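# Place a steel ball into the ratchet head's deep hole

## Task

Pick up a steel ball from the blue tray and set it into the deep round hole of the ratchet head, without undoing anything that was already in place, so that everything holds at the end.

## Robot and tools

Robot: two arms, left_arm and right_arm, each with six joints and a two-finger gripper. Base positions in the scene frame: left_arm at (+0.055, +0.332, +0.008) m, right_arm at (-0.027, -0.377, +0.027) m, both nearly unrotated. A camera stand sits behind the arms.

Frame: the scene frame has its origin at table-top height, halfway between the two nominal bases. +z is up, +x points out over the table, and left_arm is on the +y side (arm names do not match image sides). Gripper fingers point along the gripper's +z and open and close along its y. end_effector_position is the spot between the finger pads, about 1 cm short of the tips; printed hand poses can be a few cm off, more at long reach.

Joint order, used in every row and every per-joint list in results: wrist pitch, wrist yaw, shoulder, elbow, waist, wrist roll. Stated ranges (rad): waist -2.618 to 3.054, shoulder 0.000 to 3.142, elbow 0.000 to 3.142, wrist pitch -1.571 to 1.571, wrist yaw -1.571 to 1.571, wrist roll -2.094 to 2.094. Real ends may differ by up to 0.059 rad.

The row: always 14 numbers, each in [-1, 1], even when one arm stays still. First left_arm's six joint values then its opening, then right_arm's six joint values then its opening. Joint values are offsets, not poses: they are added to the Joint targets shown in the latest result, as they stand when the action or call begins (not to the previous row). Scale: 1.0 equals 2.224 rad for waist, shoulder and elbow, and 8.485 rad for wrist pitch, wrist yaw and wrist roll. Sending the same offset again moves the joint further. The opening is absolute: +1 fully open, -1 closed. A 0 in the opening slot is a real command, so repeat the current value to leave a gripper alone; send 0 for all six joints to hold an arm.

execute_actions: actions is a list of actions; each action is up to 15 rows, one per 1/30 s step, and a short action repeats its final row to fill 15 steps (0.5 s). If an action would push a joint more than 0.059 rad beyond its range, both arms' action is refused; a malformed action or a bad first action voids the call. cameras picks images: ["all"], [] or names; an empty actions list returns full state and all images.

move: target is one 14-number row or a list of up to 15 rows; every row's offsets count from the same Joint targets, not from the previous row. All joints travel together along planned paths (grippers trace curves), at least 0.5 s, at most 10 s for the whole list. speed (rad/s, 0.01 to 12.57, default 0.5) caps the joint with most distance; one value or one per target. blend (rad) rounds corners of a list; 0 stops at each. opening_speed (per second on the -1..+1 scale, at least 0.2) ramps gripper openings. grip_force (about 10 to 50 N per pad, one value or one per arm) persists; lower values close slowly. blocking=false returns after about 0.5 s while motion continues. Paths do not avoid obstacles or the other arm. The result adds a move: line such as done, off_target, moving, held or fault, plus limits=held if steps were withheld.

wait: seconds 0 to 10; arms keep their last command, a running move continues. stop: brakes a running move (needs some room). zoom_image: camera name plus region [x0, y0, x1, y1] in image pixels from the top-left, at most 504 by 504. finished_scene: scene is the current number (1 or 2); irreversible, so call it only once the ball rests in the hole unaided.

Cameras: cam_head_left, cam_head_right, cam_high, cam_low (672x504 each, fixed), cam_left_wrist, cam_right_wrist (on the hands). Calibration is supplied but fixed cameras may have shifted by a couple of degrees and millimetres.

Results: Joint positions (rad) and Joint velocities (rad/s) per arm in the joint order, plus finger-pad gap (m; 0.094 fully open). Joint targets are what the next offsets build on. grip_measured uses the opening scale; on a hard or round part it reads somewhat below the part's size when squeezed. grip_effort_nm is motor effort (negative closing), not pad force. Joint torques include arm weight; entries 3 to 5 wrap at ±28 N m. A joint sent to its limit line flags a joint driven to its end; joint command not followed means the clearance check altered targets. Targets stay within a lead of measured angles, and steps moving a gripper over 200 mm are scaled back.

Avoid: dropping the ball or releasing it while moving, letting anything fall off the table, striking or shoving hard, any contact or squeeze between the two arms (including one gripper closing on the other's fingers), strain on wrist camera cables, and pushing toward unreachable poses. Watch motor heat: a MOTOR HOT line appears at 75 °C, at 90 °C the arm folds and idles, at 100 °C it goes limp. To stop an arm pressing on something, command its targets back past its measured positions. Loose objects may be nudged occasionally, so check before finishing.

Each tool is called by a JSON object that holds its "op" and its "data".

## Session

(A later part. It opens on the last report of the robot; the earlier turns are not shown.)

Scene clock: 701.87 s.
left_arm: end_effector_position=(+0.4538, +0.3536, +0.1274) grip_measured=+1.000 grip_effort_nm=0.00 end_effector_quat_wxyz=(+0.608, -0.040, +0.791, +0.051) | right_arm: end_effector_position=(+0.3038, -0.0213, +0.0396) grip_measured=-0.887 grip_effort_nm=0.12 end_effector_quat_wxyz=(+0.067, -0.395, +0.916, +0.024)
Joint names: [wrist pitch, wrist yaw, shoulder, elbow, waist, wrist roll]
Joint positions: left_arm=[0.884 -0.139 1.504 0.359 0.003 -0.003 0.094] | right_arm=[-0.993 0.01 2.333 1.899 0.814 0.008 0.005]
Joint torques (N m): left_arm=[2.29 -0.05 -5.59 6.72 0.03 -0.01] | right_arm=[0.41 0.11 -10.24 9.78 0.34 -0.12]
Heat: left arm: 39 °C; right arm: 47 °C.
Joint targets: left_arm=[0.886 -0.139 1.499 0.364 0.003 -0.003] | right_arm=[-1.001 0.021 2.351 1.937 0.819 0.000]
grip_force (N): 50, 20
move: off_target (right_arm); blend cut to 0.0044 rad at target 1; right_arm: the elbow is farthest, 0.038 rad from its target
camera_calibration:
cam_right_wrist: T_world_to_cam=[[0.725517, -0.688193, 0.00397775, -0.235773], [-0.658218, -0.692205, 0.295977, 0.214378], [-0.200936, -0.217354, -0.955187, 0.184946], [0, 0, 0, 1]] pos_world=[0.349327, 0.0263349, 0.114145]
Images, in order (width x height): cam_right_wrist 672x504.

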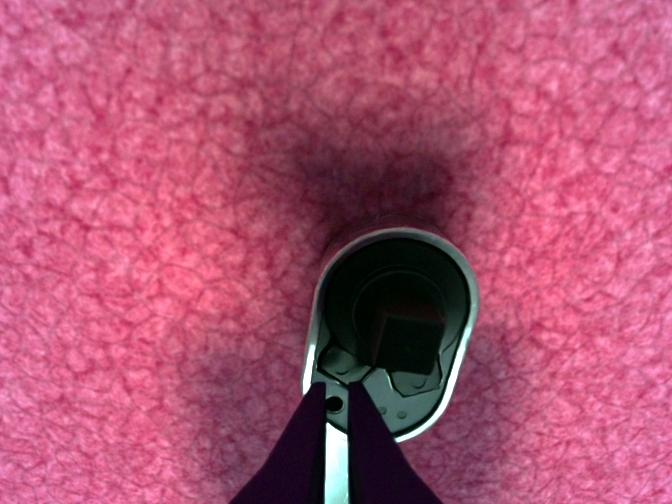

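{"op": "move", "data": {"target": [0,0,0,0,0,0,1,-0.01,0,-0.06,0,0,0,-0.885], "speed": 0.3, "cameras": ["cam_right_wrist"]}}

{"op": "zoom_image", "data": {"camera": "cam_right_wrist", "region": [230, 200, 430, 360]}}

Scene clock: 706.30 s.
left_arm: end_effector_position=(+0.4538, +0.3536, +0.1274) grip_measured=+1.000 grip_effort_nm=0.00 end_effector_quat_wxyz=(+0.608, -0.040, +0.791, +0.051) | right_arm: end_effector_position=(+0.2956, -0.0300, +0.0764) grip_measured=-0.887 grip_effort_nm=0.12 end_effector_quat_wxyz=(+0.069, -0.395, +0.916, +0.025)
Joint names: [wrist pitch, wrist yaw, shoulder, elbow, waist, wrist roll]
Joint positions: left_arm=[0.884 -0.139 1.504 0.359 0.003 -0.003 0.094] | right_arm=[-1.078 0.01 2.251 1.906 0.814 0.008 0.005]
Joint torques (N m): left_arm=[2.29 -0.04 -5.59 6.71 0.03 -0.01] | right_arm=[0.43 0.1 -13.41 9.36 0.34 -0.12]
Heat: left arm: 39 °C; right arm: 47 °C.
Joint targets: left_arm=[0.886 -0.139 1.499 0.364 0.003 -0.003] | right_arm=[-1.086 0.021 2.217 1.937 0.819 0.000]
grip_force (N): 50, 20
move: done
camera_calibration:
cam_right_wrist: T_world_to_cam=[[0.725476, -0.688236, 0.00395216, -0.236074], [-0.659086, -0.693071, 0.291992, 0.192609], [-0.19822, -0.214438, -0.956413, 0.215977], [0, 0, 0, 1]] pos_world=[0.341023, 0.0173301, 0.151256]
Images, in order (width x height): cam_right_wrist 672x504.

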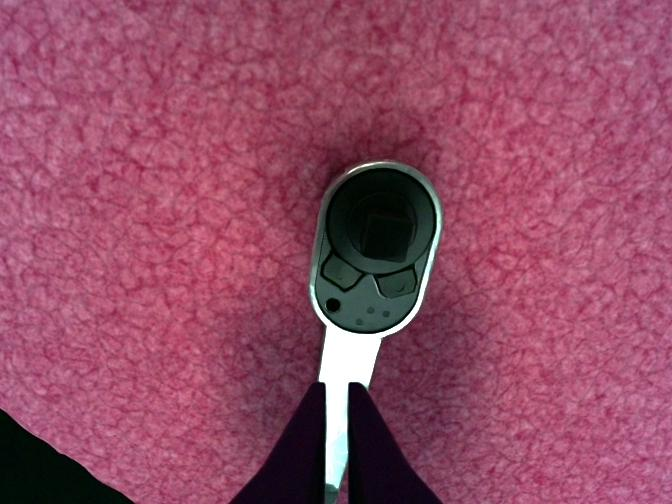

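Scaled by 2.520 from the camera's 672x504 image, which has a finer 960x720 frame.

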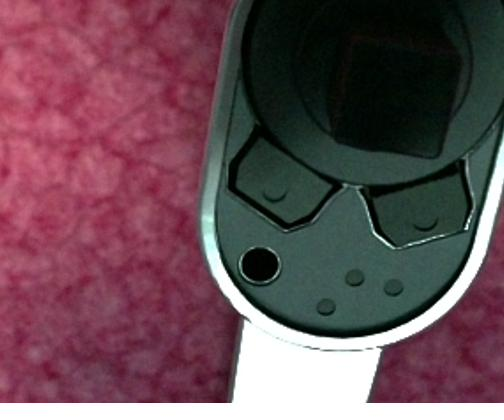

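{"op": "zoom_image", "data": {"camera": "cam_right_wrist", "region": [315, 290, 350, 320]}}

{"op": "zoom_image", "data": {"camera": "cam_right_wrist", "region": [250, 370, 430, 504]}}

{"op": "zoom_image", "data": {"camera": "cam_right_wrist", "region": [220, 150, 470, 380]}}

Scaled by 14.400 from the camera's 672x504 image, which has a finer 960x720 frame.

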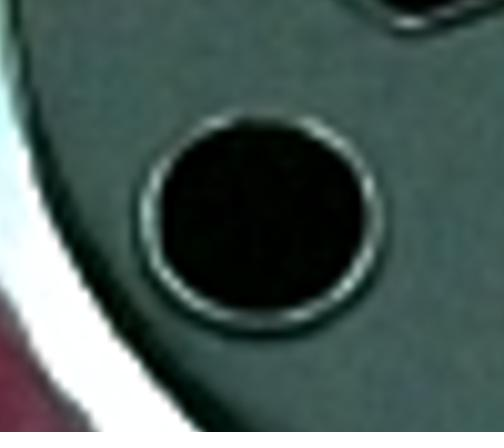

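Scaled by 2.800 from the camera's 672x504 image, which has a finer 960x720 frame.

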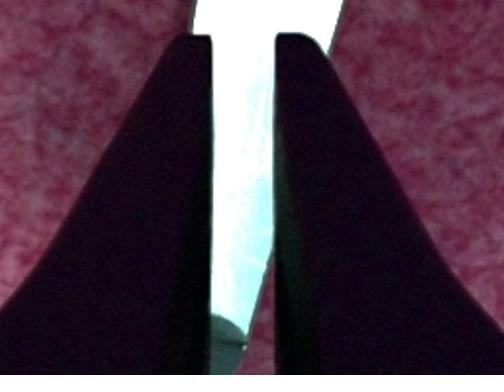

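Scaled by 2.016 from the camera's 672x504 image, which has a finer 960x720 frame.

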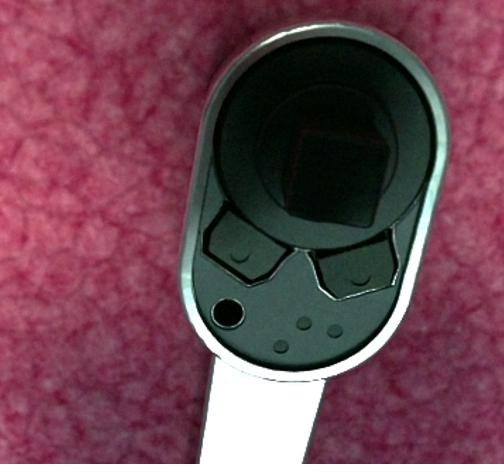

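{"op": "move", "data": {"target": [0,0,0,0,0,0,1,0.0074,0,-0.0976,-0.1425,0,0,-0.885], "speed": 0.5, "cameras": ["cam_right_wrist","cam_high","cam_head_right"]}}

{"op": "zoom_image", "data": {"camera": "cam_right_wrist", "region": [230, 20, 430, 220]}}

{"op": "zoom_image", "data": {"camera": "cam_high", "region": [300, 240, 390, 310]}}

Scene clock: 724.33 s.
left_arm: end_effector_position=(+0.4538, +0.3536, +0.1274) grip_measured=+1.000 grip_effort_nm=0.00 end_effector_quat_wxyz=(+0.608, -0.040, +0.791, +0.051) | right_arm: end_effector_position=(+0.2589, -0.0696, +0.0901) grip_measured=-0.887 grip_effort_nm=0.12 end_effector_quat_wxyz=(+0.058, -0.395, +0.916, +0.020)
Joint names: [wrist pitch, wrist yaw, shoulder, elbow, waist, wrist roll]
Joint positions: left_arm=[0.884 -0.139 1.504 0.359 0.003 -0.003 0.094] | right_arm=[-1.041 0.01 2.043 1.637 0.814 0.008 0.005]
Joint torques (N m): left_arm=[2.29 -0.05 -5.59 6.72 0.03 -0.02] | right_arm=[0.65 0.1 -12.49 5.18 0.47 -0.12]
Heat: left arm: 39 °C; right arm: 45 °C.
Joint targets: left_arm=[0.886 -0.139 1.499 0.364 0.003 -0.003] | right_arm=[-1.023 0.021 2.000 1.619 0.819 0.000]
grip_force (N): 50, 20
move: off_target (right_arm); right_arm: the shoulder is farthest, 0.043 rad from its target
camera_calibration:
cam_right_wrist: T_world_to_cam=[[0.72558, -0.688125, 0.00418988, -0.236795], [-0.654076, -0.68776, 0.314914, 0.133994], [-0.213819, -0.231236, -0.949111, 0.215564], [0, 0, 0, 1]] pos_world=[0.305548, -0.0209429, 0.163389]
Images, in order (width x height): cam_head_right 672x504, cam_high 672x504, cam_right_wrist 672x504.

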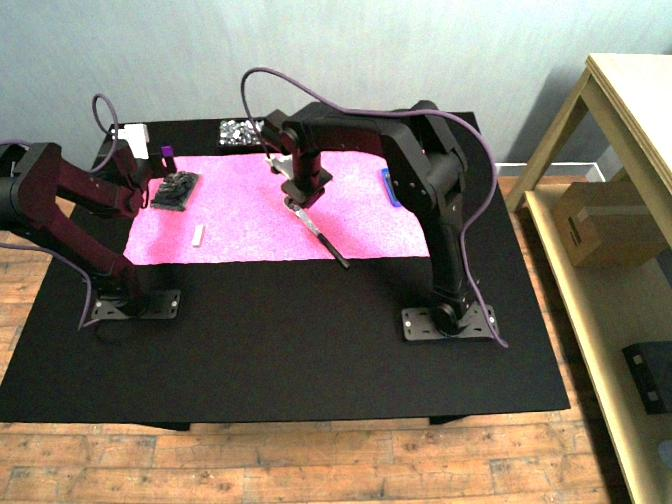

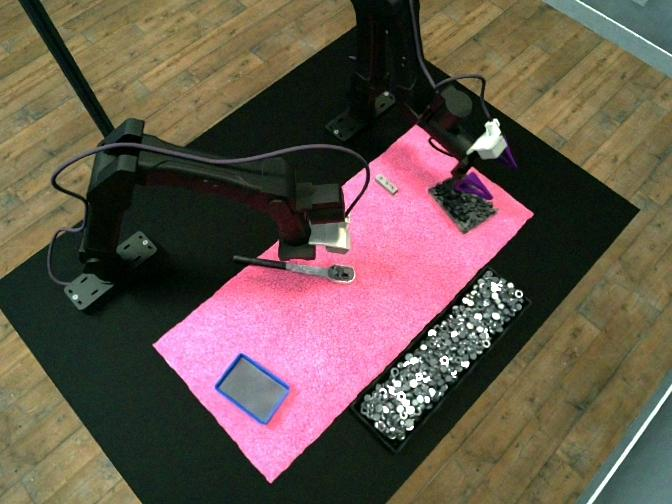

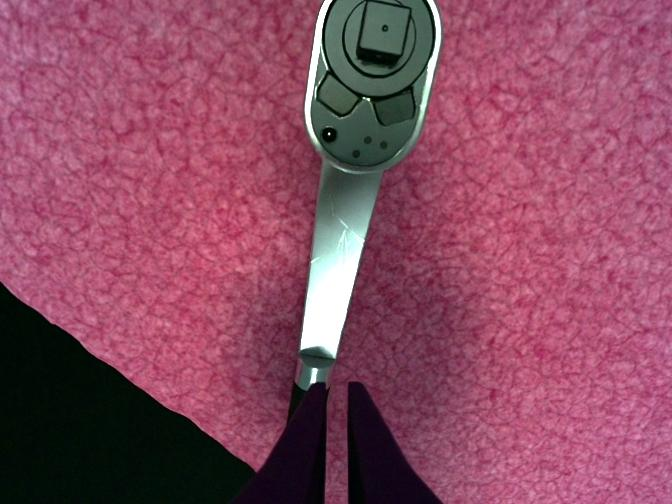

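Scaled by 2.520 from the camera's 672x504 image, which has a finer 960x720 frame.

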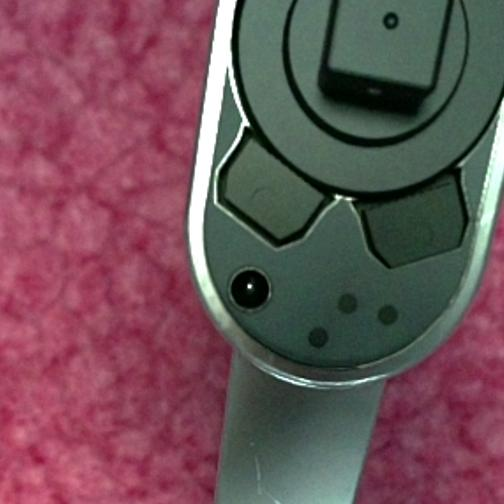

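Scaled by 5.600 from the camera's 672x504 image, which has a finer 960x720 frame.

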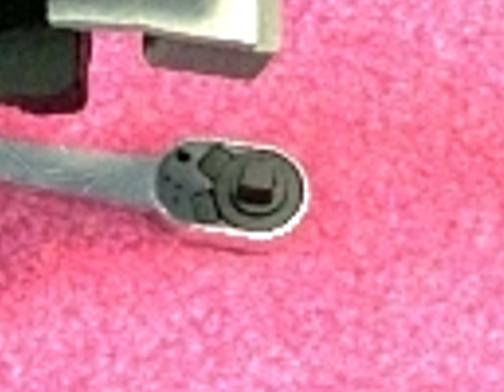

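{"op": "zoom_image", "data": {"camera": "cam_right_wrist", "region": [312, 118, 348, 150]}}

Scaled by 14.000 from the camera's 672x504 image, which has a finer 960x720 frame.

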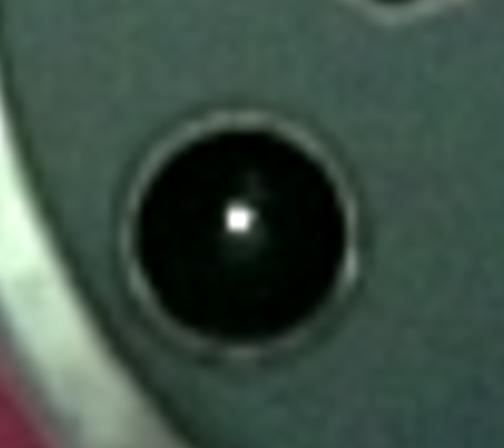

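Ball is in the hole.

{"op": "finished_scene", "data": {"scene": 1}}

The scene is finished: the task was done.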